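# Stow earphones in chest drawer and close it

## Task

Place the coiled earphones inside the small chest's open drawer, then push the drawer closed, with the chest still standing upright at the end.

## Robot and tools

Robot: two Franka FR3 seven-joint arms, left_arm and right_arm, each ending in a Robotiq 2F-140 parallel gripper whose fingers cannot fold. Both bases sit at table height, left_arm near y = +0.41 m and right_arm near y = -0.31 m. Behind them stands a fixed two-camera stand. Cameras: cam_high (504x504, fixed, looking down from behind), cam_left_wrist and cam_right_wrist (672x504, riding on each gripper).

Frame: every reported position, orientation and target uses the scene frame. Its origin is level with the table top, midway between the arms; +x points out over the table, +y toward left_arm, +z up. Image left/right is not the same as arm names. Reported hand poses can be a few centimetres off. end_effector_position is the point between the pads when closed; the fingers point along the gripper's +z and close along its y. Fingertips extend about 33 mm past that point when nearly closed, about 9 mm when wide open.

Row layout (used by execute_actions and move): one flat list of 18 numbers covering both arms, all in [-1, 1]. First left_arm: dx, dy, dz, rx, ry, rz, gripper position, force_limit, speed; then the same nine for right_arm. dx to rz are an offset, not a pose: they are measured from that arm's Hand target as it stood when the action or move began, along the scene axes, with rx, ry, rz forming one rotation vector about the hand's own position. Scale: 1.0 equals 0.6 m or 180 degrees. Sending zeros for six pose numbers re-requests the current Hand target; repeating a nonzero offset in a new call moves further. Gripper position is absolute: +1 fully open (140 mm), pads touch near -0.8, -1 closes until blocked. force_limit (-1 gentle, about 14 N, up to +1 about 58 N) and speed (-1 about 30 mm/s, 0 about 140, +1 about 250) both start at +1; a fast close grips much harder. To leave a gripper unchanged, resend its previous three numbers, since 0 is itself a command.

execute_actions(actions, cameras): actions is a list of actions; each action is up to 15 rows, one per 1/30 s step, every row counted from the action's start pose; a short table repeats its last row. An empty list returns camera images and the full state. cameras picks images by name, ["all"] or [].

move(target, speed, blend, blocking, cameras): drives each gripper in a straight line toward target, one 18-number row or a list of up to 15 rows, all offsets from the same starting Hand targets. speed is top speed in m/s (0.002 to 2, default 0.25), one value or one per target; blend in metres rounds corners between listed targets (0 means stop at each). Paths ignore obstacles and the other arm, and stop after 10 s. blocking=false returns early while the move continues. The result adds a move: line, e.g. done, off_target, moving, held or fault, plus limits such as paced or held.



Controller behaviour: each step the command is clipped to within 70 mm and 16 degrees of the measured hand, so long jumps take several actions. Hand target in the result is the last clipped command and the base for the next offset. A hand resting short of it needs a new command, possibly with the missing distance added. To stop pushing against something, command back past the gripper.

Result lines: end_effector_position (m) and end_effector_quat_wxyz; Hand target; object_status per gripper (0 moving, 1 blocked while opening, 2 blocked while closing, meaning something is gripped, 3 reached position or pads met); position_measured in counts (3 fully open, about 75 = 100 mm, 139 = 60 mm, 200 = 20 mm, 230 pads together); Joint velocities (may say within noise); Joint torques and External joint torques; Flange force along gripper x y z, including held weight; Tool commands; MOTOR HOT or OVER-TEMPERATURE FAULT warnings.

Gripping: close with position -1 and confirm object_status 2. To tighten, raise force_limit and nudge position (-1 to -0.98). To loosen, reopen and close slowly.

Avoid: contact torque reaching joint limits (35, 35, 32, 30, 12, 12, 12 N m) or 40 N net force on an arm, which freezes it until clear_fault; joints past their range or overspeed; any contact between the two grippers or a gripper closing on the other arm; hard hits on the chest or table; dropping or releasing moving objects; squeezing hard on something still resting on a surface; long stretched or loaded holds that heat motors; anything leaving the table; tipping the chest.

Each tool is called after ">>>" as a command line: name --argument value for each argument, lists and objects as JSON in quotes; but a table of rows of numbers goes row by row, as --pt "numbers of a row", without its own name.

## Session

>>> execute_actions --actions '[]'

Scene clock: 0.00 s.
left_arm: end_effector_position=(+0.3906, +0.3534, +0.3040) position_measured=3 object_status=3 end_effector_quat_wxyz=(-0.104, +0.774, -0.462, -0.421) | right_arm: end_effector_position=(+0.5086, -0.3611, +0.2859) position_measured=3 object_status=3 end_effector_quat_wxyz=(+0.657, +0.632, +0.406, +0.058)
Joint positions: left_arm=[-0.32 0.467 -0.031 -1.437 0.367 1.075 -0.844] | right_arm=[0.274 0.011 0.155 -2.572 -1.668 1.783 -1.044]
Joint velocities: within noise
Joint torques (N m): no reading
External joint torques (N m): no reading
Flange force (N): no reading
Hand target: left_arm +0.3906, +0.3534, +0.3040; -0.104, +0.774, -0.462, -0.421 | right_arm +0.5086, -0.3611, +0.2859; +0.657, +0.632, +0.406, +0.058
Tool commands: left_gripper/position=+1.0 left_gripper/force_limit=+1.0 left_gripper/speed=+1.0 right_gripper/position=+1.0 right_gripper/force_limit=+1.0 right_gripper/speed=+1.0
camera_calibration:
cam_left_wrist: T_world_to_cam=[[-0.802398, -0.554172, 0.221475, 0.450136], [-0.0399313, 0.420134, 0.906583, -0.404157], [-0.595452, 0.718597, -0.359244, 0.229469], [0, 0, 0, 1]] pos_world=[0.481688, 0.254357, 0.349144]
cam_right_wrist: T_world_to_cam=[[0.437809, 0.169359, 0.882973, -0.403825], [-0.834551, -0.288768, 0.469187, 0.188577], [0.334436, -0.942301, 0.0149133, -0.371105], [0, 0, 0, 1]] pos_world=[0.458286, -0.226846, 0.273623]

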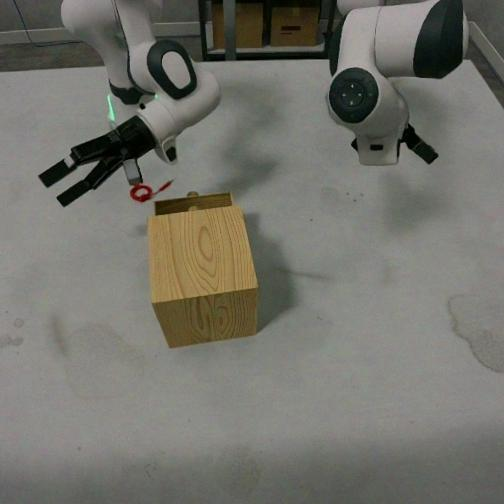

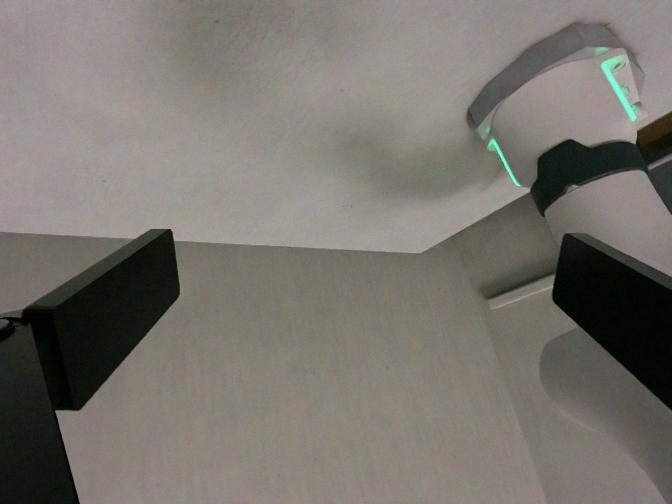

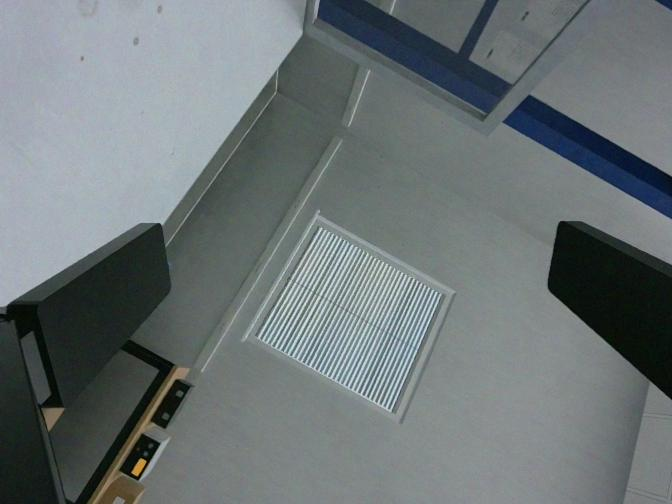

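>>> zoom_image --camera "cam_high" --region '[100, 150, 280, 350]'

Scaled by 2.520 from the camera's 504x504 image, which has a finer 720x720 frame.

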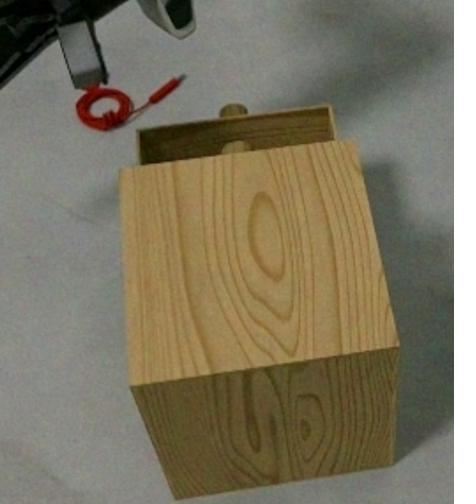

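>>> move --pt "0 0 0 0 0 0 1 1 1 -0.248 0.052 0.057 0.4785 0.0422 -0.2957 1 1 1" --pt "0 0 0 0 0 0 1 1 1 -0.398 0.14 -0.0 0.4487 -0.4178 -0.6892 1 1 1" --speed '[0.5,0.5]' --blend 0.05 --cameras '["all"]'

Scene clock: 56.50 s.
left_arm: end_effector_position=(+0.3906, +0.3534, +0.3040) position_measured=3 object_status=3 end_effector_quat_wxyz=(-0.104, +0.774, -0.462, -0.421) | right_arm: end_effector_position=(+0.2702, -0.2776, +0.2852) position_measured=3 object_status=3 end_effector_quat_wxyz=(-0.001, -0.673, +0.740, -0.001)
Joint positions: left_arm=[-0.32 0.467 -0.031 -1.437 0.367 1.075 -0.844] | right_arm=[-0.435 -0.877 0.416 -2.681 0.326 1.834 -0.117]
Joint velocities: left_arm=[within noise] | right_arm=[0 0.001 -0.001 0.002 0 -0.001 0.006]
Joint torques (N m): left_arm=[0.21 -42.37 1.3 23.14 1.75 -0.17 0.08] | right_arm=[-0.31 -2.61 -7.45 25.61 1.05 2.4 -0.03]
External joint torques (N m): left_arm=[0.06 2.85 0.66 0.73 -0.11 -0.01 0.08] | right_arm=[-0.3 -0.88 0.62 1.83 0.32 -0.19 -0.03]
Flange force (N): left_arm=[6.2 -8.2 -10.5] | right_arm=[-2.1 -0.9 -4.4]
Hand target: left_arm +0.3906, +0.3534, +0.3040; -0.104, +0.774, -0.462, -0.421 | right_arm +0.2698, -0.2771, +0.2859; +0.000, -0.669, +0.743, +0.000
Off the commanded pose: left_arm 0.000 m, 0 deg | right_arm 0.001 m, 1 deg.
move: done; limits=paced
camera_calibration:
cam_left_wrist: T_world_to_cam=[[-0.802398, -0.554172, 0.221475, 0.450136], [-0.0399313, 0.420134, 0.906583, -0.404157], [-0.595452, 0.718597, -0.359244, 0.229469], [0, 0, 0, 1]] pos_world=[0.481688, 0.254357, 0.349144]
cam_right_wrist: T_world_to_cam=[[-0.993643, 0.111034, -0.0185943, 0.314722], [0.0981671, 0.935388, 0.339725, 0.138835], [0.0551139, 0.33574, -0.940341, 0.489989], [0, 0, 0, 1]] pos_world=[0.272087, -0.329318, 0.419443]

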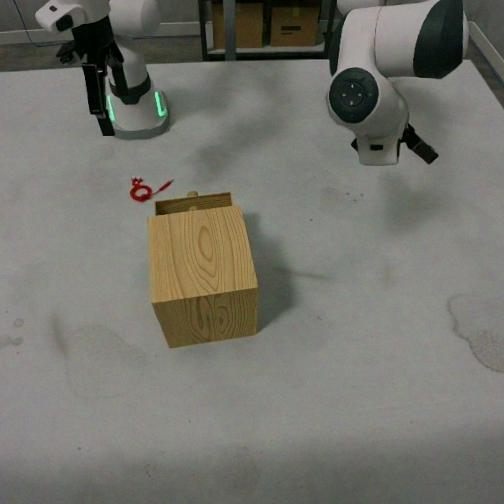

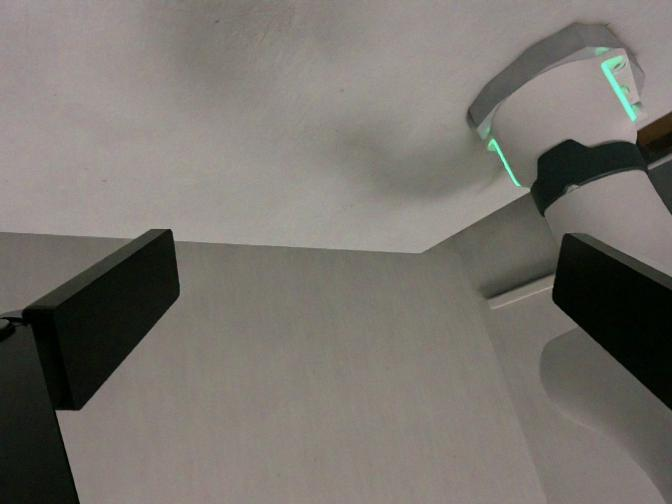

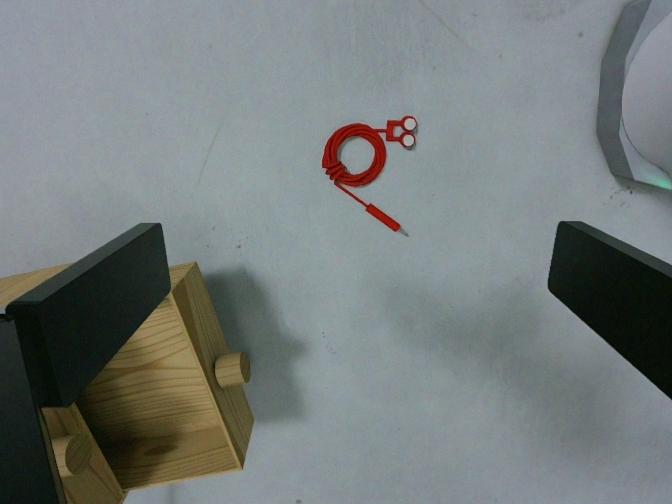

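>>> move --target '[0,0,0,0,0,0,1,1,1,-0.008,-0.0015,-0.3515,0,0,-0.2417,0.2,0,0]' --speed 0.25 --cameras '["cam_right_wrist"]'

Scene clock: 119.87 s.
left_arm: end_effector_position=(+0.3906, +0.3534, +0.3040) position_measured=3 object_status=3 end_effector_quat_wxyz=(-0.104, +0.774, -0.462, -0.421) | right_arm: end_effector_position=(+0.2636, -0.2780, +0.0747) position_measured=104 object_status=3 end_effector_quat_wxyz=(-0.002, -0.351, +0.936, +0.000)
Joint positions: left_arm=[-0.32 0.467 -0.031 -1.437 0.367 1.075 -0.844] | right_arm=[-0.725 -0.573 1.014 -2.968 0.819 2.459 0.402]
Joint velocities: left_arm=[within noise] | right_arm=[-0.001 0 0 0.001 0.001 0.001 0.007]
Joint torques (N m): left_arm=[0.2 -42.33 1.25 23.1 1.74 -0.17 0.08] | right_arm=[-0.21 -2.26 -8.12 17.54 0.74 2.74 0.06]
External joint torques (N m): left_arm=[0.01 3.01 0.58 0.6 -0.13 -0.02 0.08] | right_arm=[-0.18 -0.17 0.66 1.5 0.27 0.2 0.06]
Flange force (N): left_arm=[6.5 -8.1 -10.2] | right_arm=[-5.2 -2.3 2.4]
Hand target: left_arm +0.3906, +0.3534, +0.3040; -0.104, +0.774, -0.462, -0.421 | right_arm +0.2650, -0.2780, +0.0750; +0.000, -0.346, +0.938, +0.000
Off the commanded pose: left_arm 0.000 m, 0 deg | right_arm 0.001 m, 1 deg.
move: done
camera_calibration:
cam_right_wrist: T_world_to_cam=[[-0.645083, 0.763935, -0.0164469, 0.393803], [0.715425, 0.611401, 0.338166, -0.0413989], [0.268393, 0.206379, -0.940943, 0.200509], [0, 0, 0, 1]] pos_world=[0.229838, -0.316909, 0.209144]
Images, in order (width x height): cam_right_wrist 672x504.

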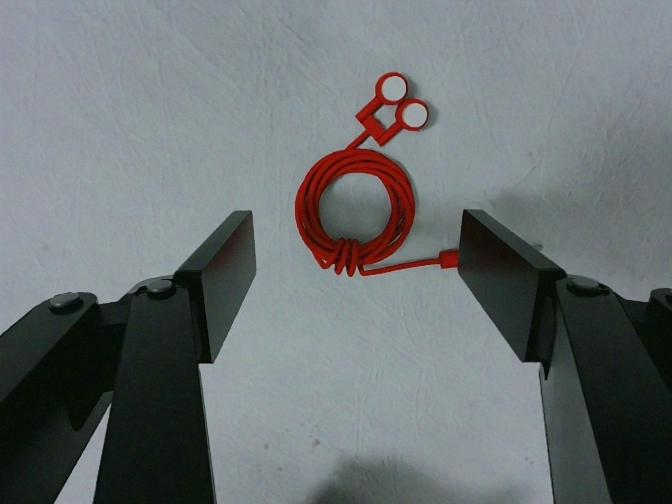

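>>> move --pt "0 0 0 0 0 0 1 1 1 -0.009 -0.0082 -0.04 0 0 0 0.2 0 0" --pt "0 0 0 0 0 0 1 1 1 -0.009 -0.0082 -0.067 0 0 0 0.12 -1 -1" --speed '[0.15,0.04]' --cameras '["cam_right_wrist"]'

Scene clock: 133.93 s.
left_arm: end_effector_position=(+0.3906, +0.3534, +0.3040) position_measured=3 object_status=3 end_effector_quat_wxyz=(-0.104, +0.774, -0.462, -0.421) | right_arm: end_effector_position=(+0.2587, -0.2829, +0.0348) position_measured=114 object_status=3 end_effector_quat_wxyz=(-0.001, -0.343, +0.939, +0.000)
Joint positions: left_arm=[-0.32 0.467 -0.031 -1.437 0.367 1.075 -0.844] | right_arm=[-0.843 -0.367 1.15 -2.987 0.846 2.688 0.393]
Joint torques (N m): left_arm=[0.24 -42.38 1.29 23.13 1.75 -0.17 0.09] | right_arm=[-0.23 -2.97 -5.65 15.21 0 2.73 -0.35]
External joint torques (N m): left_arm=[0.25 2.98 0.76 0.64 -0.1 -0.02 0.09] | right_arm=[-0.21 0.51 0.5 1.43 -0.33 0.18 -0.35]
Flange force (N): left_arm=[6.3 -8.4 -10.2] | right_arm=[0.0 0.0 0.0]
Hand target: left_arm +0.3906, +0.3534, +0.3040; -0.104, +0.774, -0.462, -0.421 | right_arm +0.2596, -0.2829, +0.0348; +0.000, -0.346, +0.938, +0.000
Off the commanded pose: left_arm 0.000 m, 0 deg | right_arm 0.001 m, 0 deg.
move: done
camera_calibration:
cam_right_wrist: T_world_to_cam=[[-0.631947, 0.774817, -0.0173714, 0.393558], [0.725, 0.59894, 0.340066, -0.0274234], [0.273894, 0.20231, -0.940241, 0.162599], [0, 0, 0, 1]] pos_world=[0.224055, -0.321406, 0.169045]
Images, in order (width x height): cam_right_wrist 672x504.

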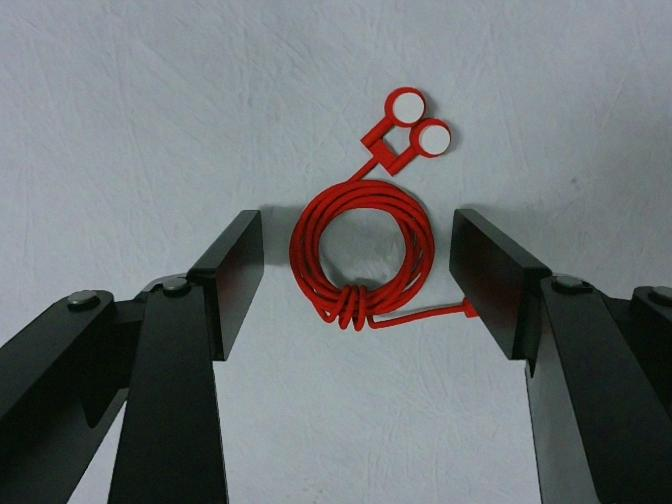

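>>> move --target '[0,0,0,0,0,0,1,1,1,0,0,-0.001,0,0,0,-1,-1,-1]' --speed 0.04 --cameras '["cam_right_wrist"]'

Scene clock: 140.57 s.
left_arm: end_effector_position=(+0.3906, +0.3534, +0.3040) position_measured=3 object_status=3 end_effector_quat_wxyz=(-0.104, +0.774, -0.462, -0.421) | right_arm: end_effector_position=(+0.2613, -0.2830, +0.0351) position_measured=215 object_status=0 end_effector_quat_wxyz=(+0.001, -0.344, +0.939, -0.002)
Joint positions: left_arm=[-0.32 0.467 -0.031 -1.437 0.367 1.075 -0.844] | right_arm=[-0.846 -0.364 1.153 -2.985 0.844 2.696 0.393]
Joint torques (N m): left_arm=[0.25 -42.35 1.27 23.14 1.74 -0.17 0.07] | right_arm=[0.05 -2.43 -5.86 13.91 0.02 2.21 -0.33]
External joint torques (N m): left_arm=[0.22 2.83 0.72 0.75 -0.1 -0.01 0.06] | right_arm=[-0.01 1.09 0.19 0.11 -0.3 -0.35 -0.33]
Flange force (N): left_arm=[6.2 -8.3 -10.5] | right_arm=[0.0 0.0 0.0]
Hand target: left_arm +0.3906, +0.3534, +0.3040; -0.104, +0.774, -0.462, -0.421 | right_arm +0.2596, -0.2829, +0.0342; +0.000, -0.346, +0.938, +0.000
Off the commanded pose: left_arm 0.000 m, 0 deg | right_arm 0.002 m, 0 deg.
move: done
camera_calibration:
cam_right_wrist: T_world_to_cam=[[-0.633261, 0.773619, -0.0222268, 0.395346], [0.721976, 0.600846, 0.343126, -0.0280706], [0.278804, 0.201241, -0.939026, 0.160615], [0, 0, 0, 1]] pos_world=[0.225843, -0.321304, 0.169241]
Images, in order (width x height): cam_right_wrist 672x504.

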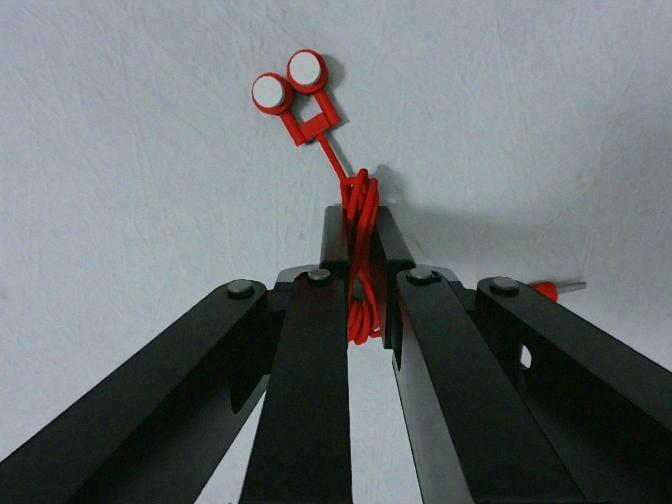

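>>> move --pt "0 0 0 0 0 0 1 1 1 0 0 0.25 0 0 0 -1 -1 -1" --pt "0 0 0 0 0 0 1 1 1 0.03 0.03 0.53 0 0 0.309 -1 -1 -1" --pt "0 0 0 0 0 0 1 1 1 0.3257 0.313 0.53 0 0 0.309 -1 -1 -1" --speed '[0.1,0.2,0.2]' --blend 0.04 --cameras '["cam_right_wrist","cam_high"]'

Scene clock: 156.40 s.
left_arm: end_effector_position=(+0.3906, +0.3534, +0.3040) position_measured=3 object_status=3 end_effector_quat_wxyz=(-0.104, +0.774, -0.462, -0.421) | right_arm: end_effector_position=(+0.4554, -0.0940, +0.3531) position_measured=216 object_status=2 end_effector_quat_wxyz=(-0.002, +0.747, -0.665, +0.001)
Joint positions: left_arm=[-0.32 0.467 -0.031 -1.437 0.367 1.075 -0.844] | right_arm=[-0.338 -0.109 0.68 -1.913 0.071 1.832 0.242]
Joint velocities: left_arm=[within noise] | right_arm=[0 0.001 -0.002 -0.001 0 -0.001 0.007]
Joint torques (N m): left_arm=[0.24 -42.4 1.27 23.14 1.74 -0.17 0.11] | right_arm=[-0.25 -20.37 -1.76 26.77 0.41 2.37 0.07]
External joint torques (N m): left_arm=[0.19 2.83 0.7 0.72 -0.11 -0.01 0.11] | right_arm=[-0.18 0.81 0.62 1.87 -0.3 -0.21 0.07]
Flange force (N): left_arm=[6.1 -8.2 -10.3] | right_arm=[-3.8 -10.7 -4.7]
Hand target: left_arm +0.3906, +0.3534, +0.3040; -0.104, +0.774, -0.462, -0.421 | right_arm +0.4550, -0.0951, +0.3522; +0.000, +0.744, -0.668, +0.000
Off the commanded pose: left_arm 0.000 m, 0 deg | right_arm 0.002 m, 1 deg.
move: done
camera_calibration:
cam_right_wrist: T_world_to_cam=[[-0.994849, -0.0987355, -0.0229438, 0.462051], [-0.100607, 0.934127, 0.342469, 0.0152625], [-0.0123814, 0.343013, -0.939249, 0.513139], [0, 0, 0, 1]] pos_world=[0.46756, -0.14465, 0.48734]
Images, in order (width x height): cam_high 504x504, cam_right_wrist 672x504.

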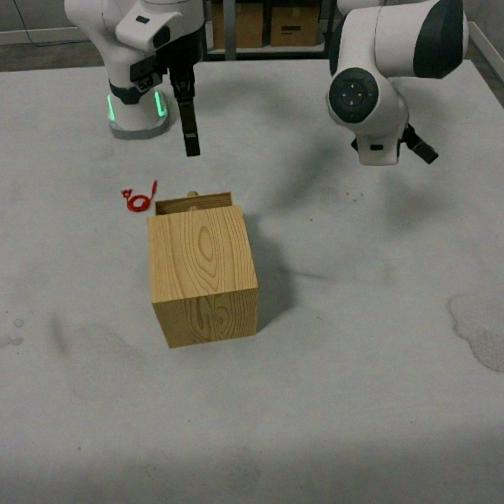

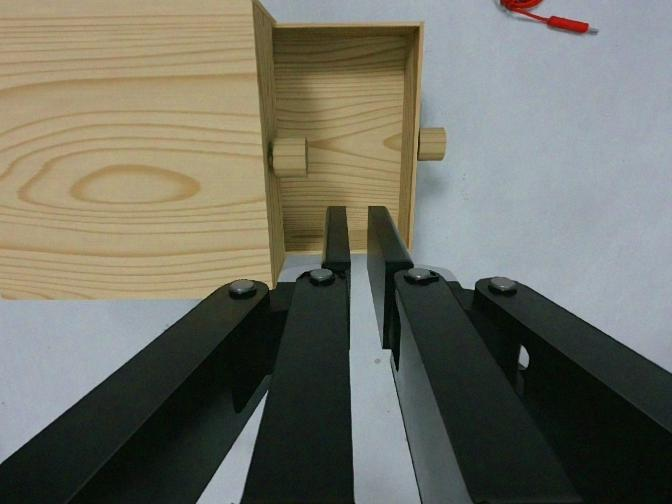

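>>> move --pt "0 0 0 0 0 0 1 1 1 -0.2533 -0.305 -0.1 0 0 0 0.2 0 0" --pt "0 0 0 0 0 0 1 1 1 -0.2533 -0.305 -0.253 0 0 0 0.2 0 0" --speed 0.3 --blend 0.05 --cameras '["cam_right_wrist","cam_high"]'

Scene clock: 172.80 s.
left_arm: end_effector_position=(+0.3906, +0.3534, +0.3040) position_measured=3 object_status=3 end_effector_quat_wxyz=(-0.104, +0.774, -0.462, -0.421) | right_arm: end_effector_position=(+0.3029, -0.2779, +0.2014) position_measured=104 object_status=3 end_effector_quat_wxyz=(+0.000, +0.741, -0.672, +0.000)
Joint positions: left_arm=[-0.32 0.467 -0.031 -1.437 0.367 1.075 -0.844] | right_arm=[-0.231 -0.61 0.292 -2.776 0.202 2.177 -0.168]
Joint velocities: left_arm=[within noise] | right_arm=[0 0 0.002 -0.001 -0.001 0.004 -0.006]
Joint torques (N m): left_arm=[0.22 -42.36 1.3 23.1 1.75 -0.17 0.11] | right_arm=[0.64 -8.78 -4.27 24.37 0.42 2.83 -0.39]
External joint torques (N m): left_arm=[0.09 2.84 0.67 0.68 -0.11 -0.02 0.11] | right_arm=[0.64 0.58 -0.14 0.94 -0.21 0.22 -0.39]
Flange force (N): left_arm=[6.1 -8.1 -10.2] | right_arm=[0.6 -4.4 0.1]
Hand target: left_arm +0.3906, +0.3534, +0.3040; -0.104, +0.774, -0.462, -0.421 | right_arm +0.3030, -0.2781, +0.2004; +0.000, +0.744, -0.668, +0.000
Off the commanded pose: left_arm 0.000 m, 0 deg | right_arm 0.001 m, 1 deg.
move: done; blend cut to 0.0459 m at target 1
camera_calibration:
cam_right_wrist: T_world_to_cam=[[-0.996521, -0.0812513, -0.0185676, 0.29312], [-0.0826997, 0.936262, 0.341431, 0.219012], [-0.0103576, 0.341778, -0.939723, 0.430955], [0, 0, 0, 1]] pos_world=[0.314676, -0.328527, 0.335644]
Images, in order (width x height): cam_high 504x504, cam_right_wrist 672x504.

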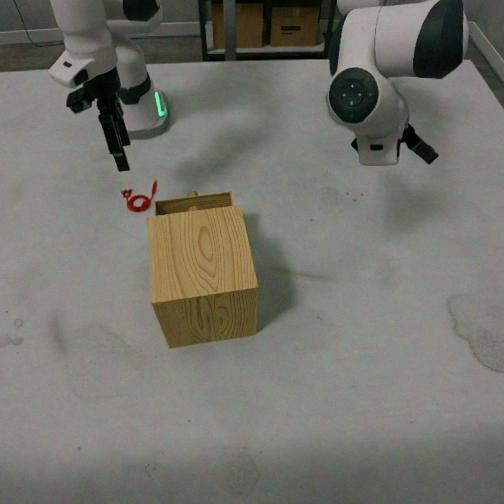

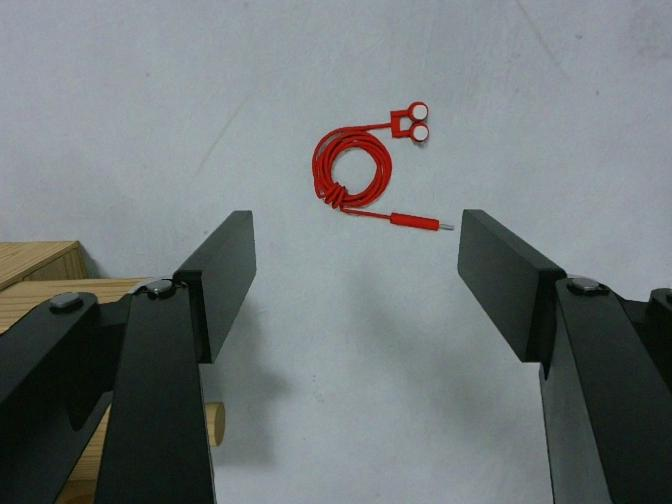

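>>> move --pt "0 0 0 0 0 0 1 1 1 0.0023 -0.0072 -0.25 0 0 0 0.2 0 0" --pt "0 0 0 0 0 0 1 1 1 0.0023 -0.0072 -0.2765 0 0 0 0.12 -1 -1" --speed '[0.2,0.04]' --cameras '["cam_right_wrist"]'

Scene clock: 184.53 s.
left_arm: end_effector_position=(+0.3906, +0.3534, +0.3040) position_measured=3 object_status=3 end_effector_quat_wxyz=(-0.104, +0.774, -0.462, -0.421) | right_arm: end_effector_position=(+0.3036, -0.2825, +0.0348) position_measured=114 object_status=3 end_effector_quat_wxyz=(+0.001, +0.746, -0.666, +0.000)
Joint positions: left_arm=[-0.32 0.467 -0.031 -1.437 0.367 1.075 -0.844] | right_arm=[-0.33 -0.101 0.405 -2.906 0.12 2.809 -0.118]
Joint torques (N m): left_arm=[0.25 -42.36 1.27 23.09 1.75 -0.17 0.1] | right_arm=[0.18 -16.94 -0.62 16.56 -0.13 2.86 0.05]
External joint torques (N m): left_arm=[0.24 2.76 0.73 0.72 -0.09 -0.01 0.1] | right_arm=[0.2 1 0.3 1.2 -0.38 0.24 0.05]
Flange force (N): left_arm=[5.9 -8.2 -10.1] | right_arm=[-0.4 -7.3 6.8]
Hand target: left_arm +0.3906, +0.3534, +0.3040; -0.104, +0.774, -0.462, -0.421 | right_arm +0.3044, -0.2824, +0.0345; +0.000, +0.744, -0.668, +0.000
Off the commanded pose: left_arm 0.000 m, 0 deg | right_arm 0.001 m, 0 deg.
move: done
camera_calibration:
cam_right_wrist: T_world_to_cam=[[-0.995251, -0.0958586, -0.0169415, 0.285825], [-0.0958751, 0.93515, 0.341031, 0.283975], [-0.016848, 0.341036, -0.939899, 0.277633], [0, 0, 0, 1]] pos_world=[0.316371, -0.332843, 0.168946]
Images, in order (width x height): cam_right_wrist 672x504.

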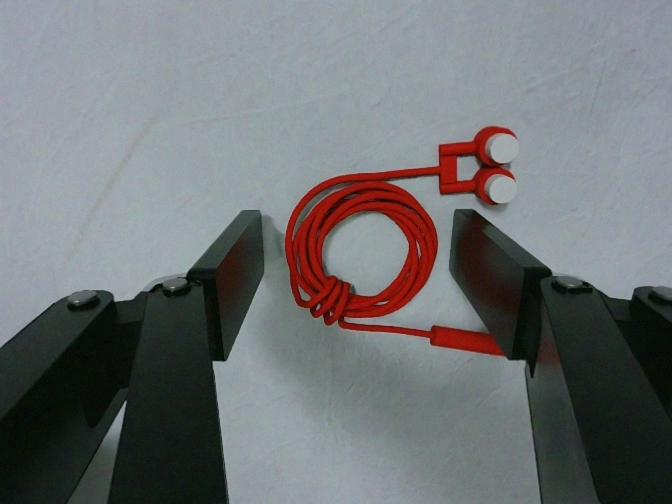

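>>> move --target '[0,0,0,0,0,0,1,1,1,0,0,0,0,0,0,-1,-0.3,-1]' --speed 0.04

>>> wait --seconds 1.5 --cameras '["cam_right_wrist"]'

Scene clock: 191.57 s.
left_arm: end_effector_position=(+0.3906, +0.3534, +0.3040) position_measured=3 object_status=3 end_effector_quat_wxyz=(-0.104, +0.774, -0.462, -0.421) | right_arm: end_effector_position=(+0.3074, -0.2822, +0.0366) position_measured=220 object_status=2 end_effector_quat_wxyz=(-0.002, +0.746, -0.666, +0.003)
Joint positions: left_arm=[-0.32 0.467 -0.031 -1.437 0.367 1.075 -0.844] | right_arm=[-0.331 -0.102 0.406 -2.902 0.12 2.812 -0.117]
Joint torques (N m): left_arm=[0.22 -42.38 1.23 23.1 1.75 -0.17 0.07] | right_arm=[-0.41 -16.12 -0.56 14.84 0 2.39 0.04]
External joint torques (N m): left_arm=[0.15 3.02 0.65 0.6 -0.11 -0.02 0.07] | right_arm=[-0.47 1.82 0.3 -0.58 -0.24 -0.23 0.04]
Flange force (N): left_arm=[6.4 -8.2 -10.2] | right_arm=[0.4 -4.6 8.7]
Hand target: left_arm +0.3906, +0.3534, +0.3040; -0.104, +0.774, -0.462, -0.421 | right_arm +0.3044, -0.2824, +0.0345; +0.000, +0.744, -0.668, +0.000
Off the commanded pose: left_arm 0.000 m, 0 deg | right_arm 0.004 m, 0 deg.
move: off_target (right_arm)

Scene clock: 193.07 s.
left_arm: end_effector_position=(+0.3906, +0.3534, +0.3040) position_measured=3 object_status=3 end_effector_quat_wxyz=(-0.104, +0.774, -0.462, -0.421) | right_arm: end_effector_position=(+0.3074, -0.2822, +0.0366) position_measured=220 object_status=2 end_effector_quat_wxyz=(-0.002, +0.746, -0.666, +0.003)
Joint positions: left_arm=[-0.32 0.467 -0.031 -1.437 0.367 1.075 -0.844] | right_arm=[-0.331 -0.102 0.406 -2.902 0.12 2.812 -0.117]
Joint torques (N m): left_arm=[0.21 -42.39 1.27 23.11 1.74 -0.16 0.07] | right_arm=[-0.38 -16.2 -0.54 14.83 0 2.37 0.04]
External joint torques (N m): left_arm=[0.28 2.76 0.8 0.72 -0.1 -0.01 0.07] | right_arm=[-0.35 1.61 0.4 -0.52 -0.25 -0.24 0.04]
Flange force (N): left_arm=[5.9 -8.2 -10.1] | right_arm=[0.1 -4.2 7.7]
Hand target: left_arm +0.3906, +0.3534, +0.3040; -0.104, +0.774, -0.462, -0.421 | right_arm +0.3044, -0.2824, +0.0345; +0.000, +0.744, -0.668, +0.000
Tool commands: left_gripper/position=+1.0 left_gripper/force_limit=+1.0 left_gripper/speed=+1.0 right_gripper/position=-1.0 right_gripper/force_limit=-0.3 right_gripper/speed=-1.0
Off the commanded pose: left_arm 0.000 m, 0 deg | right_arm 0.004 m, 0 deg.
wait: 1.50 s; at rest by 0.17 s
camera_calibration:
cam_right_wrist: T_world_to_cam=[[-0.995084, -0.0958187, -0.0250403, 0.290005], [-0.0986116, 0.935224, 0.340048, 0.284348], [-0.00916465, 0.340845, -0.940075, 0.276963], [0, 0, 0, 1]] pos_world=[0.319158, -0.332543, 0.170936]
Images, in order (width x height): cam_right_wrist 672x504.

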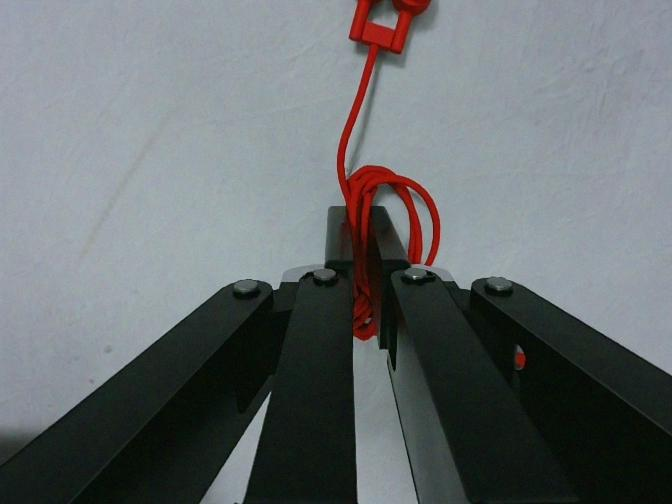

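>>> move --target '[0,0,0,0,0,0,1,1,1,0.0,0,0.12,0,0,0,-1,-0.3,-1]' --speed 0.06 --cameras '["cam_right_wrist","cam_high"]'

Scene clock: 197.97 s.
left_arm: end_effector_position=(+0.3906, +0.3534, +0.3040) position_measured=3 object_status=3 end_effector_quat_wxyz=(-0.104, +0.774, -0.462, -0.421) | right_arm: end_effector_position=(+0.3049, -0.2826, +0.1059) position_measured=220 object_status=2 end_effector_quat_wxyz=(+0.000, +0.741, -0.671, +0.001)
Joint positions: left_arm=[-0.32 0.467 -0.031 -1.437 0.367 1.075 -0.844] | right_arm=[-0.249 -0.368 0.335 -2.884 0.205 2.526 -0.168]
Joint velocities: left_arm=[within noise] | right_arm=[0 -0.001 -0.001 0 -0.001 -0.004 0]
Joint torques (N m): left_arm=[0.23 -42.35 1.26 23.11 1.75 -0.17 0.09] | right_arm=[0.55 -14.26 -3.15 20.94 0.39 2.33 -0.37]
External joint torques (N m): left_arm=[0.11 3.15 0.63 0.56 -0.12 -0.02 0.09] | right_arm=[0.58 -0.41 -0.43 1.04 -0.05 -0.3 -0.37]
Flange force (N): left_arm=[6.6 -8.4 -10.3] | right_arm=[0.6 -0.4 -3.8]
Hand target: left_arm +0.3906, +0.3534, +0.3040; -0.104, +0.774, -0.462, -0.421 | right_arm +0.3044, -0.2824, +0.1065; +0.000, +0.744, -0.668, +0.000
Off the commanded pose: left_arm 0.000 m, 0 deg | right_arm 0.001 m, 0 deg.
move: done
camera_calibration:
cam_right_wrist: T_world_to_cam=[[-0.99635, -0.0830378, -0.0197959, 0.292608], [-0.0848038, 0.936275, 0.340877, 0.256896], [-0.00977131, 0.341312, -0.939899, 0.342505], [0, 0, 0, 1]] pos_world=[0.316673, -0.333129, 0.240142]
Images, in order (width x height): cam_high 504x504, cam_right_wrist 672x504.

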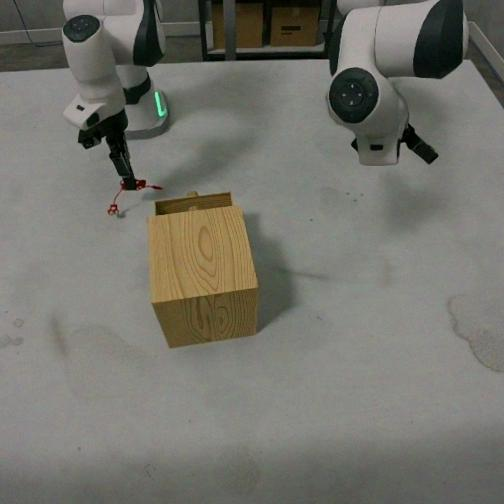

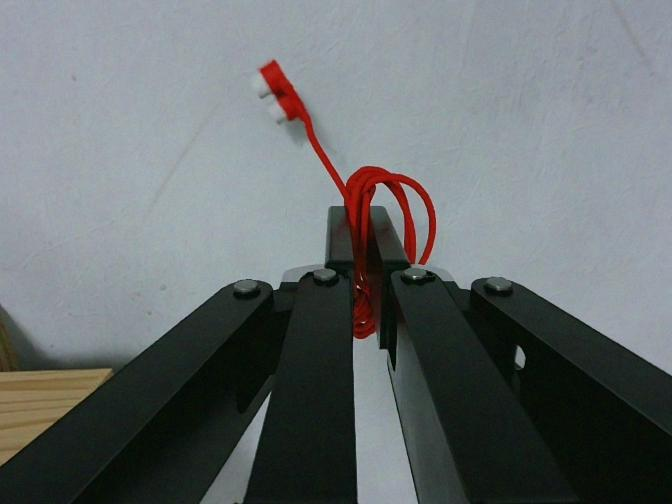

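>>> move --pt "0 0 0 0 0 0 1 1 1 0 0 0.3 0 0 0 -1 -0.3 -1" --pt "0 0 0 0 0 0 1 1 1 0.246 0.2957 0.339 0 0 0 -1 -0.3 -1" --speed 0.15 --blend 0.04 --cameras '["cam_right_wrist","cam_high"]'

Scene clock: 212.43 s.
left_arm: end_effector_position=(+0.3906, +0.3534, +0.3040) position_measured=3 object_status=3 end_effector_quat_wxyz=(-0.104, +0.774, -0.462, -0.421) | right_arm: end_effector_position=(+0.4524, -0.1040, +0.3108) position_measured=220 object_status=2 end_effector_quat_wxyz=(-0.002, +0.747, -0.665, +0.001)
Joint positions: left_arm=[-0.32 0.467 -0.031 -1.437 0.367 1.075 -0.844] | right_arm=[-0.285 -0.112 0.62 -2.029 0.07 1.941 0.228]
Joint velocities: left_arm=[within noise] | right_arm=[-0.001 0 0 -0.001 0.001 -0.001 0.005]
Joint torques (N m): left_arm=[0.2 -42.32 1.25 23.11 1.74 -0.17 0.1] | right_arm=[-0.2 -21.51 -1.56 26.72 0.37 2.39 -0.03]
External joint torques (N m): left_arm=[0.22 3.02 0.74 0.62 -0.1 -0.02 0.1] | right_arm=[-0.18 0.9 0.64 1.87 -0.32 -0.2 -0.03]
Flange force (N): left_arm=[6.3 -8.4 -10.2] | right_arm=[-3.4 -10.4 -3.5]
Hand target: left_arm +0.3906, +0.3534, +0.3040; -0.104, +0.774, -0.462, -0.421 | right_arm +0.4520, -0.1050, +0.3099; +0.000, +0.744, -0.668, +0.000
Off the commanded pose: left_arm 0.000 m, 0 deg | right_arm 0.001 m, 1 deg.
move: done
camera_calibration:
cam_right_wrist: T_world_to_cam=[[-0.994868, -0.0986004, -0.0226948, 0.457026], [-0.100394, 0.93411, 0.342577, 0.0386727], [-0.0125788, 0.343097, -0.939216, 0.476798], [0, 0, 0, 1]] pos_world=[0.464561, -0.15465, 0.44494]
Images, in order (width x height): cam_high 504x504, cam_right_wrist 672x504.

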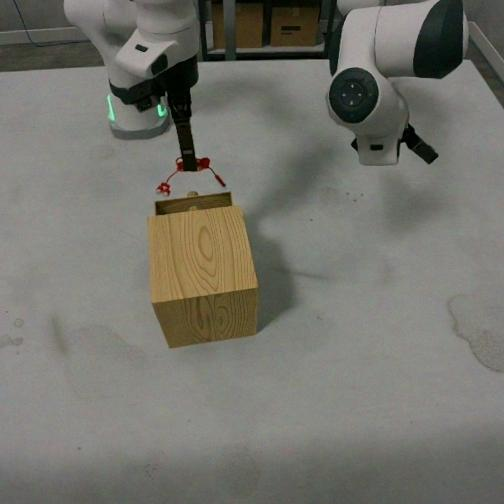

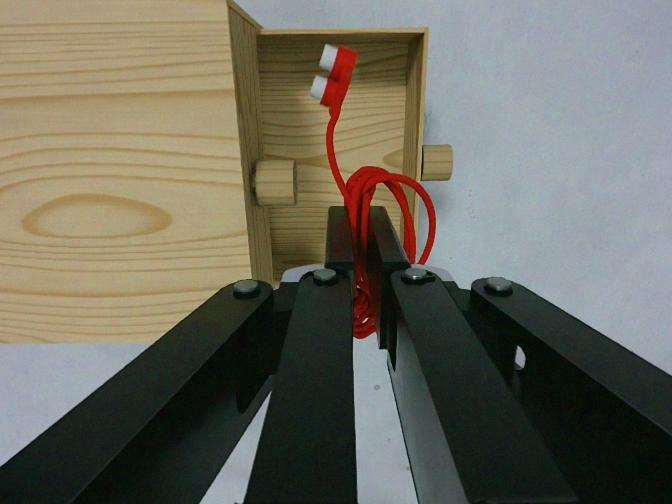

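>>> move --pt "0 0 0 0 0 0 1 1 1 0.0083 0 -0.185 0 0 0 -1 -0.3 -1" --speed 0.1 --cameras '["cam_right_wrist","cam_high"]'

Scene clock: 224.80 s.
left_arm: end_effector_position=(+0.3906, +0.3534, +0.3040) position_measured=3 object_status=3 end_effector_quat_wxyz=(-0.104, +0.774, -0.462, -0.421) | right_arm: end_effector_position=(+0.4566, -0.1062, +0.1996) position_measured=220 object_status=2 end_effector_quat_wxyz=(+0.001, +0.745, -0.667, +0.000)
Joint positions: left_arm=[-0.32 0.467 -0.031 -1.437 0.367 1.075 -0.844] | right_arm=[-0.283 0.028 0.64 -2.191 -0.021 2.211 0.292]
Joint velocities: left_arm=[within noise] | right_arm=[-0.002 0.001 0 -0.001 0.001 0.002 0.005]
Joint torques (N m): left_arm=[0.23 -42.37 1.28 23.13 1.74 -0.17 0.09] | right_arm=[0.76 -24.56 1.03 24.76 0.28 2.89 0.12]
External joint torques (N m): left_arm=[0.23 2.87 0.74 0.71 -0.1 -0.01 0.09] | right_arm=[0.75 0.98 0.48 1.32 -0.32 0.33 0.12]
Flange force (N): left_arm=[6.1 -8.3 -10.3] | right_arm=[-3.9 -8.5 1.4]
Hand target: left_arm +0.3906, +0.3534, +0.3040; -0.104, +0.774, -0.462, -0.421 | right_arm +0.4570, -0.1050, +0.1989; +0.000, +0.744, -0.668, +0.000
Off the commanded pose: left_arm 0.000 m, 0 deg | right_arm 0.001 m, 0 deg.
move: done
camera_calibration:
cam_right_wrist: T_world_to_cam=[[-0.995301, -0.0953324, -0.0169316, 0.457905], [-0.0953829, 0.935315, 0.340717, 0.0773457], [-0.016645, 0.340731, -0.940014, 0.374936], [0, 0, 0, 1]] pos_world=[0.469372, -0.156442, 0.333845]
Images, in order (width x height): cam_high 504x504, cam_right_wrist 672x504.

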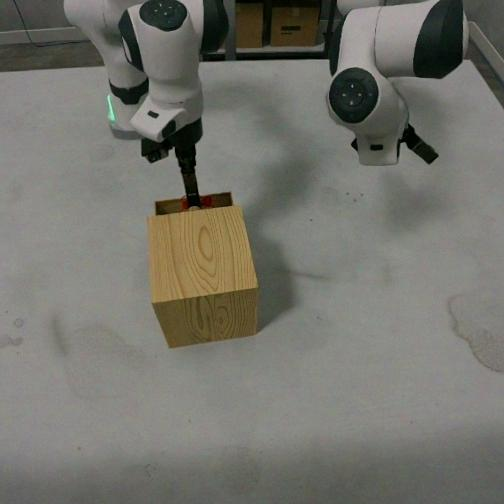

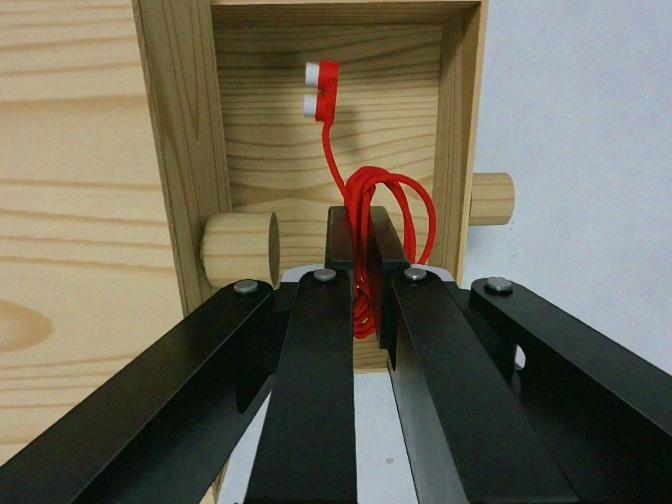

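>>> move --pt "0 0 0 0 0 0 1 1 1 -0.006 0 -0.04 0 0 0 -1 -0.3 -1" --speed 0.06 --cameras '["cam_right_wrist","cam_high"]'

Scene clock: 232.53 s.
left_arm: end_effector_position=(+0.3906, +0.3534, +0.3040) position_measured=3 object_status=3 end_effector_quat_wxyz=(-0.104, +0.774, -0.462, -0.421) | right_arm: end_effector_position=(+0.4532, -0.1059, +0.1758) position_measured=220 object_status=2 end_effector_quat_wxyz=(+0.001, +0.746, -0.666, +0.000)
Joint positions: left_arm=[-0.32 0.467 -0.031 -1.437 0.367 1.075 -0.844] | right_arm=[-0.28 0.058 0.641 -2.227 -0.046 2.272 0.313]
Joint velocities: left_arm=[within noise] | right_arm=[0 0 -0.002 0.002 -0.001 0.004 0.006]
Joint torques (N m): left_arm=[0.23 -42.37 1.29 23.14 1.73 -0.18 0.08] | right_arm=[0.77 -25.12 1.34 23.94 0.23 2.85 -0.05]
External joint torques (N m): left_arm=[0.13 2.97 0.68 0.65 -0.12 -0.02 0.08] | right_arm=[0.67 1 0.12 0.96 -0.34 0.28 -0.05]
Flange force (N): left_arm=[6.3 -8.3 -10.3] | right_arm=[-2.8 -7.2 2.1]
Hand target: left_arm +0.3906, +0.3534, +0.3040; -0.104, +0.774, -0.462, -0.421 | right_arm +0.4534, -0.1050, +0.1749; +0.000, +0.744, -0.668, +0.000
Off the commanded pose: left_arm 0.000 m, 0 deg | right_arm 0.001 m, 0 deg.
move: done
camera_calibration:
cam_right_wrist: T_world_to_cam=[[-0.995263, -0.095705, -0.0170652, 0.454102], [-0.0957786, 0.935274, 0.340717, 0.0851217], [-0.0166477, 0.340738, -0.940011, 0.352441], [0, 0, 0, 1]] pos_world=[0.465971, -0.156242, 0.310045]
Images, in order (width x height): cam_high 504x504, cam_right_wrist 672x504.

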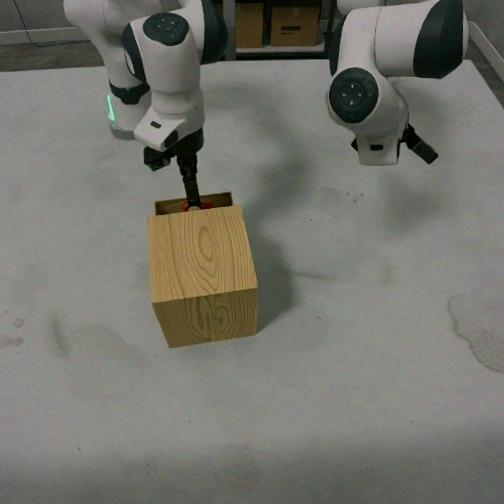

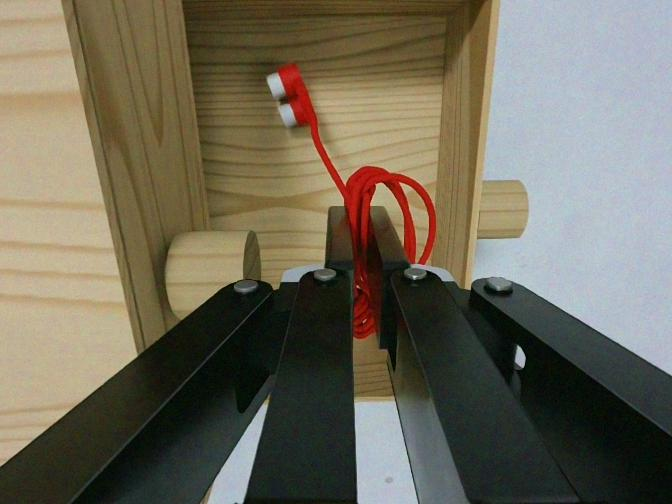

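>>> move --pt "0 0 0 0 0 0 1 1 1 0 0 0 0 0 0 -0.45 -1 -1" --speed 0.06 --cameras '["cam_right_wrist"]'

Scene clock: 238.37 s.
left_arm: end_effector_position=(+0.3906, +0.3534, +0.3040) position_measured=3 object_status=3 end_effector_quat_wxyz=(-0.104, +0.774, -0.462, -0.421) | right_arm: end_effector_position=(+0.4534, -0.1058, +0.1759) position_measured=186 object_status=0 end_effector_quat_wxyz=(+0.000, +0.745, -0.667, +0.000)
Joint positions: left_arm=[-0.32 0.467 -0.031 -1.437 0.367 1.075 -0.844] | right_arm=[-0.28 0.058 0.641 -2.227 -0.046 2.272 0.315]
Joint torques (N m): left_arm=[0.23 -42.43 1.27 23.15 1.74 -0.18 0.08] | right_arm=[0.73 -25.04 1.4 24.01 0.23 2.79 0.03]
External joint torques (N m): left_arm=[0.06 2.68 0.61 0.78 -0.12 -0.02 0.08] | right_arm=[0.69 0.89 0.26 1.19 -0.34 0.24 0.03]
Flange force (N): left_arm=[6.0 -7.9 -10.4] | right_arm=[-3.3 -7.6 1.7]
Hand target: left_arm +0.3906, +0.3534, +0.3040; -0.104, +0.774, -0.462, -0.421 | right_arm +0.4534, -0.1050, +0.1749; +0.000, +0.744, -0.668, +0.000
Off the commanded pose: left_arm 0.000 m, 0 deg | right_arm 0.001 m, 0 deg.
move: done
camera_calibration:
cam_right_wrist: T_world_to_cam=[[-0.995418, -0.0939424, -0.0178391, 0.4547], [-0.0943829, 0.935351, 0.340896, 0.0842992], [-0.0153388, 0.341017, -0.939932, 0.351909], [0, 0, 0, 1]] pos_world=[0.465971, -0.156141, 0.310145]
Images, in order (width x height): cam_right_wrist 672x504.

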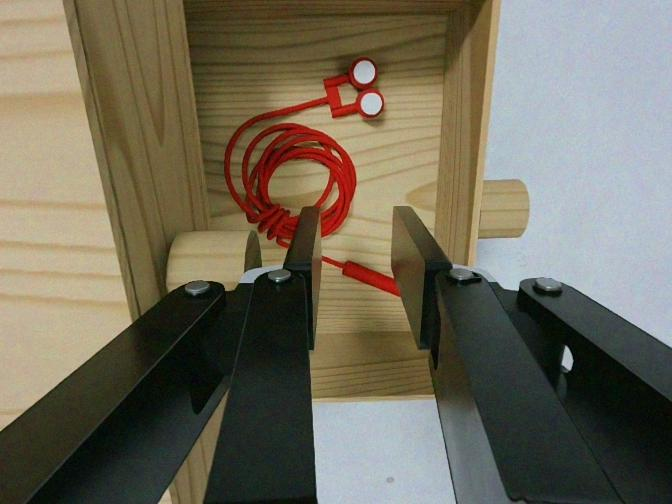

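>>> move --pt "0 0 0 0 0 0 1 1 1 0 0 0.21 0 0 0 -0.45 -1 -1" --pt "0 0 0 0 0 0 1 1 1 -0.2723 -0.0467 0.208 -0.0771 -0.0964 0.4956 -0.8 -1 0" --pt "0 0 0 0 0 0 1 1 1 -0.2723 -0.0467 -0.128 -0.0771 -0.0964 0.4956 -0.8 -1 0" --speed '[0.2,0.35,0.25]' --blend '[0.02,0,0]' --cameras '["cam_right_wrist","cam_high"]'

Scene clock: 272.37 s.
left_arm: end_effector_position=(+0.3906, +0.3534, +0.3040) position_measured=3 object_status=3 end_effector_quat_wxyz=(-0.104, +0.774, -0.462, -0.421) | right_arm: end_effector_position=(+0.2900, -0.1340, +0.0976) position_measured=229 object_status=3 end_effector_quat_wxyz=(-0.002, +0.985, +0.057, +0.164)
Joint positions: left_arm=[-0.32 0.467 -0.031 -1.437 0.367 1.075 -0.844] | right_arm=[0.54 -0.362 -0.167 -3.033 -0.833 2.915 -0.484]
Joint velocities: left_arm=[within noise] | right_arm=[-0.001 0.001 0.001 0 0.001 0.001 0.007]
Joint torques (N m): left_arm=[0.23 -42.35 1.25 23.09 1.74 -0.17 0.07] | right_arm=[0.78 -12.14 -0.16 18.4 0.5 3.1 -0.03]
External joint torques (N m): left_arm=[0.2 3.1 0.69 0.55 -0.12 -0.01 0.07] | right_arm=[0.77 0.25 -0.44 1.26 -0.36 0.24 -0.05]
Flange force (N): left_arm=[6.5 -8.3 -10.1] | right_arm=[0.0 0.0 0.0]
Hand target: left_arm +0.3906, +0.3534, +0.3040; -0.104, +0.774, -0.462, -0.421 | right_arm +0.2900, -0.1330, +0.0981; -0.010, +0.983, +0.054, +0.174
Off the commanded pose: left_arm 0.000 m, 0 deg | right_arm 0.001 m, 2 deg.
joint read past its limit (right arm) — joint 4 (elbow), lower limit, where the elbow is as bent as it goes.
joint sent to its limit (right arm) — joint 4 (elbow), lower limit, where the elbow is as bent as it goes. The joint targets still meet the commanded pose.
move: done
camera_calibration:
cam_right_wrist: T_world_to_cam=[[0.103657, -0.994583, -0.00779101, -0.152336], [-0.994403, -0.103793, 0.0197346, 0.27513], [-0.0204364, 0.00570178, -0.999775, 0.247857], [0, 0, 0, 1]] pos_world=[0.294446, -0.124368, 0.241185]
Images, in order (width x height): cam_high 504x504, cam_right_wrist 672x504.

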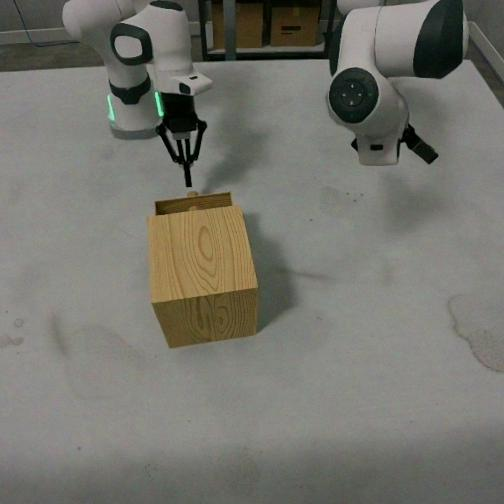

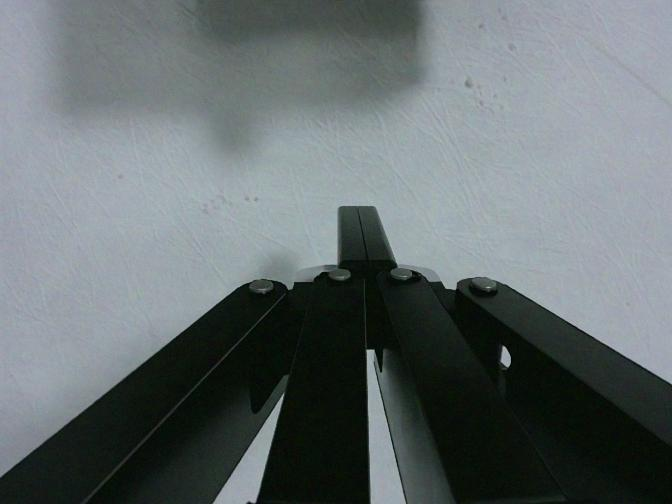

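>>> move --target '[0,0,0,0,0,0,1,1,1,0.083,0.0125,0,0,0,0,-0.8,-1,0]' --speed 0.06 --cameras '["cam_right_wrist","cam_high"]'

Scene clock: 278.07 s.
left_arm: end_effector_position=(+0.3906, +0.3534, +0.3040) position_measured=3 object_status=3 end_effector_quat_wxyz=(-0.104, +0.774, -0.462, -0.421) | right_arm: end_effector_position=(+0.3394, -0.1260, +0.0983) position_measured=229 object_status=3 end_effector_quat_wxyz=(-0.010, +0.983, +0.051, +0.174)
Joint positions: left_arm=[-0.32 0.467 -0.031 -1.437 0.367 1.075 -0.844] | right_arm=[0.509 -0.215 -0.186 -2.907 -0.866 2.979 -0.482]
Joint velocities: left_arm=[within noise] | right_arm=[-0.003 0.001 0 0 -0.003 0.004 -0.001]
Joint torques (N m): left_arm=[0.25 -42.37 1.27 23.09 1.74 -0.18 0.07] | right_arm=[0.28 -16.18 -0.21 18.12 0.65 3.2 -0.29]
External joint torques (N m): left_arm=[0.23 2.91 0.72 0.62 -0.11 -0.03 0.07] | right_arm=[0.23 0.98 -0.58 1.41 -0.25 0.3 -0.3]
Flange force (N): left_arm=[6.1 -8.2 -10.0] | right_arm=[0.0 0.0 0.0]
Hand target: left_arm +0.3906, +0.3534, +0.3040; -0.104, +0.774, -0.462, -0.421 | right_arm +0.3398, -0.1255, +0.0981; -0.010, +0.983, +0.054, +0.174
Off the commanded pose: left_arm 0.000 m, 0 deg | right_arm 0.001 m, 0 deg.
move: done
camera_calibration:
cam_right_wrist: T_world_to_cam=[[0.0949766, -0.995193, -0.0238841, -0.145127], [-0.995479, -0.0949822, -0.000903794, 0.328476], [-0.00136911, 0.0238619, -0.999714, 0.245285], [0, 0, 0, 1]] pos_world=[0.34111, -0.119083, 0.242045]
Images, in order (width x height): cam_high 504x504, cam_right_wrist 672x504.

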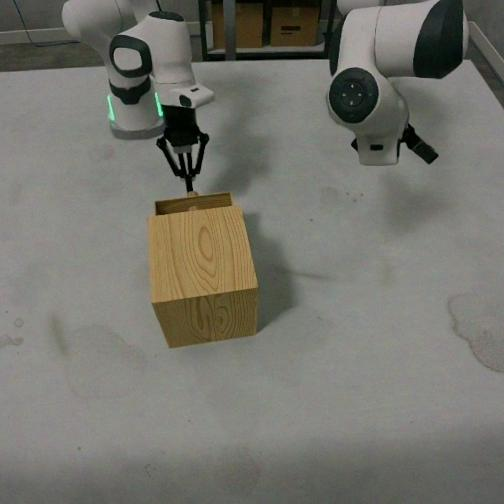

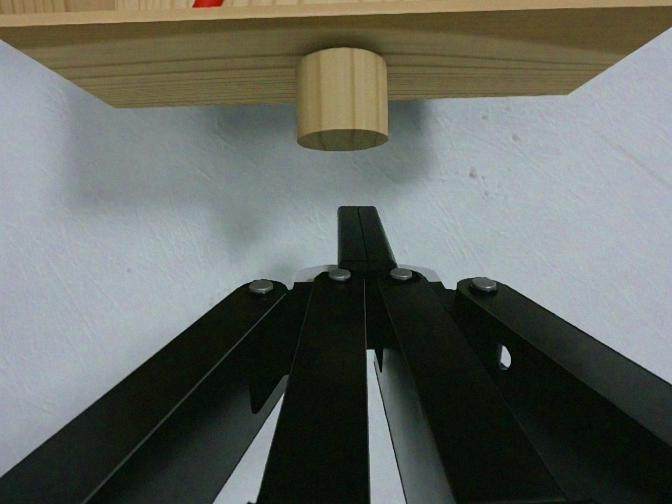

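>>> move --pt "0 0 0 0 0 0 1 1 1 0.03 0.0135 0 0 0 0 -0.8 -1 0" --pt "0 0 0 0 0 0 1 1 1 0.13 0.0245 0 0 0 0 -0.8 -1 0" --speed '[0.05,0.05]' --blend 0.01 --cameras '["cam_right_wrist","cam_high"]'

Scene clock: 286.80 s.
left_arm: end_effector_position=(+0.3906, +0.3534, +0.3040) position_measured=3 object_status=3 end_effector_quat_wxyz=(-0.104, +0.774, -0.462, -0.421) | right_arm: end_effector_position=(+0.4172, -0.1117, +0.0982) position_measured=229 object_status=3 end_effector_quat_wxyz=(-0.009, +0.983, +0.051, +0.175)
Joint positions: left_arm=[-0.32 0.467 -0.031 -1.437 0.367 1.075 -0.844] | right_arm=[0.571 -0.019 -0.249 -2.7 -0.66 2.992 -0.679]
Joint velocities: left_arm=[within noise] | right_arm=[-0.001 -0.001 0 0 0 0.001 -0.005]
Joint torques (N m): left_arm=[0.27 -42.35 1.27 23.11 1.75 -0.17 0.08] | right_arm=[0.77 -23.28 -0.5 19 1.18 3.24 -0.33]
External joint torques (N m): left_arm=[0.24 2.87 0.71 0.69 -0.1 -0.01 0.08] | right_arm=[0.71 1 -0.64 1.66 0.3 0.2 -0.34]
Flange force (N): left_arm=[6.1 -8.3 -10.2] | right_arm=[8.1 -1.5 4.6]
Hand target: left_arm +0.3906, +0.3534, +0.3040; -0.104, +0.774, -0.462, -0.421 | right_arm +0.4178, -0.1108, +0.0981; -0.010, +0.983, +0.054, +0.174
Off the commanded pose: left_arm 0.000 m, 0 deg | right_arm 0.001 m, 0 deg.
move: done; blend cut to 0.0099 m at target 1
camera_calibration:
cam_right_wrist: T_world_to_cam=[[0.0938343, -0.995323, -0.0229412, -0.137921], [-0.995587, -0.093778, -0.00352073, 0.407793], [0.00135288, 0.0231704, -0.999731, 0.243737], [0, 0, 0, 1]] pos_world=[0.418605, -0.104681, 0.241943]
Images, in order (width x height): cam_high 504x504, cam_right_wrist 672x504.

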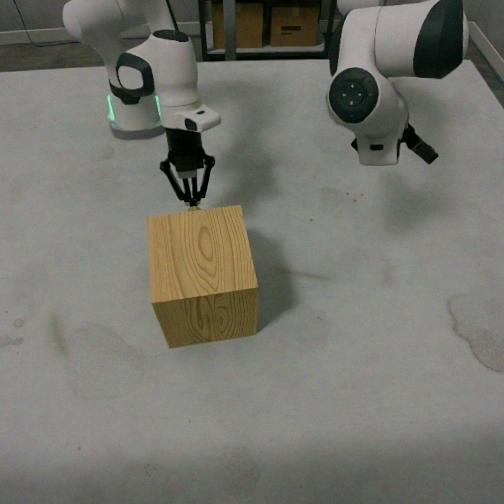

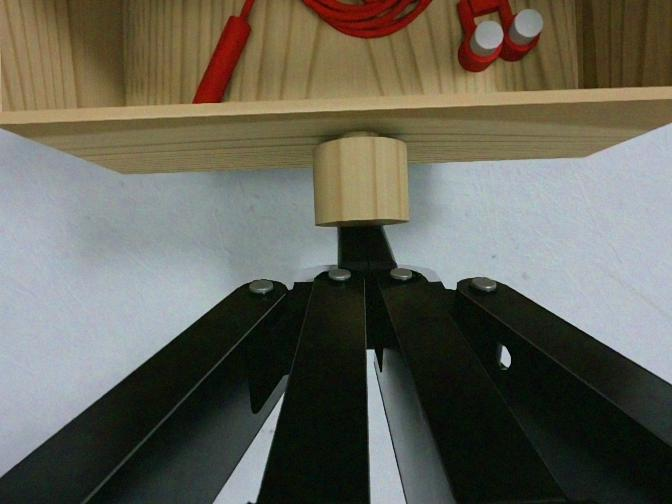

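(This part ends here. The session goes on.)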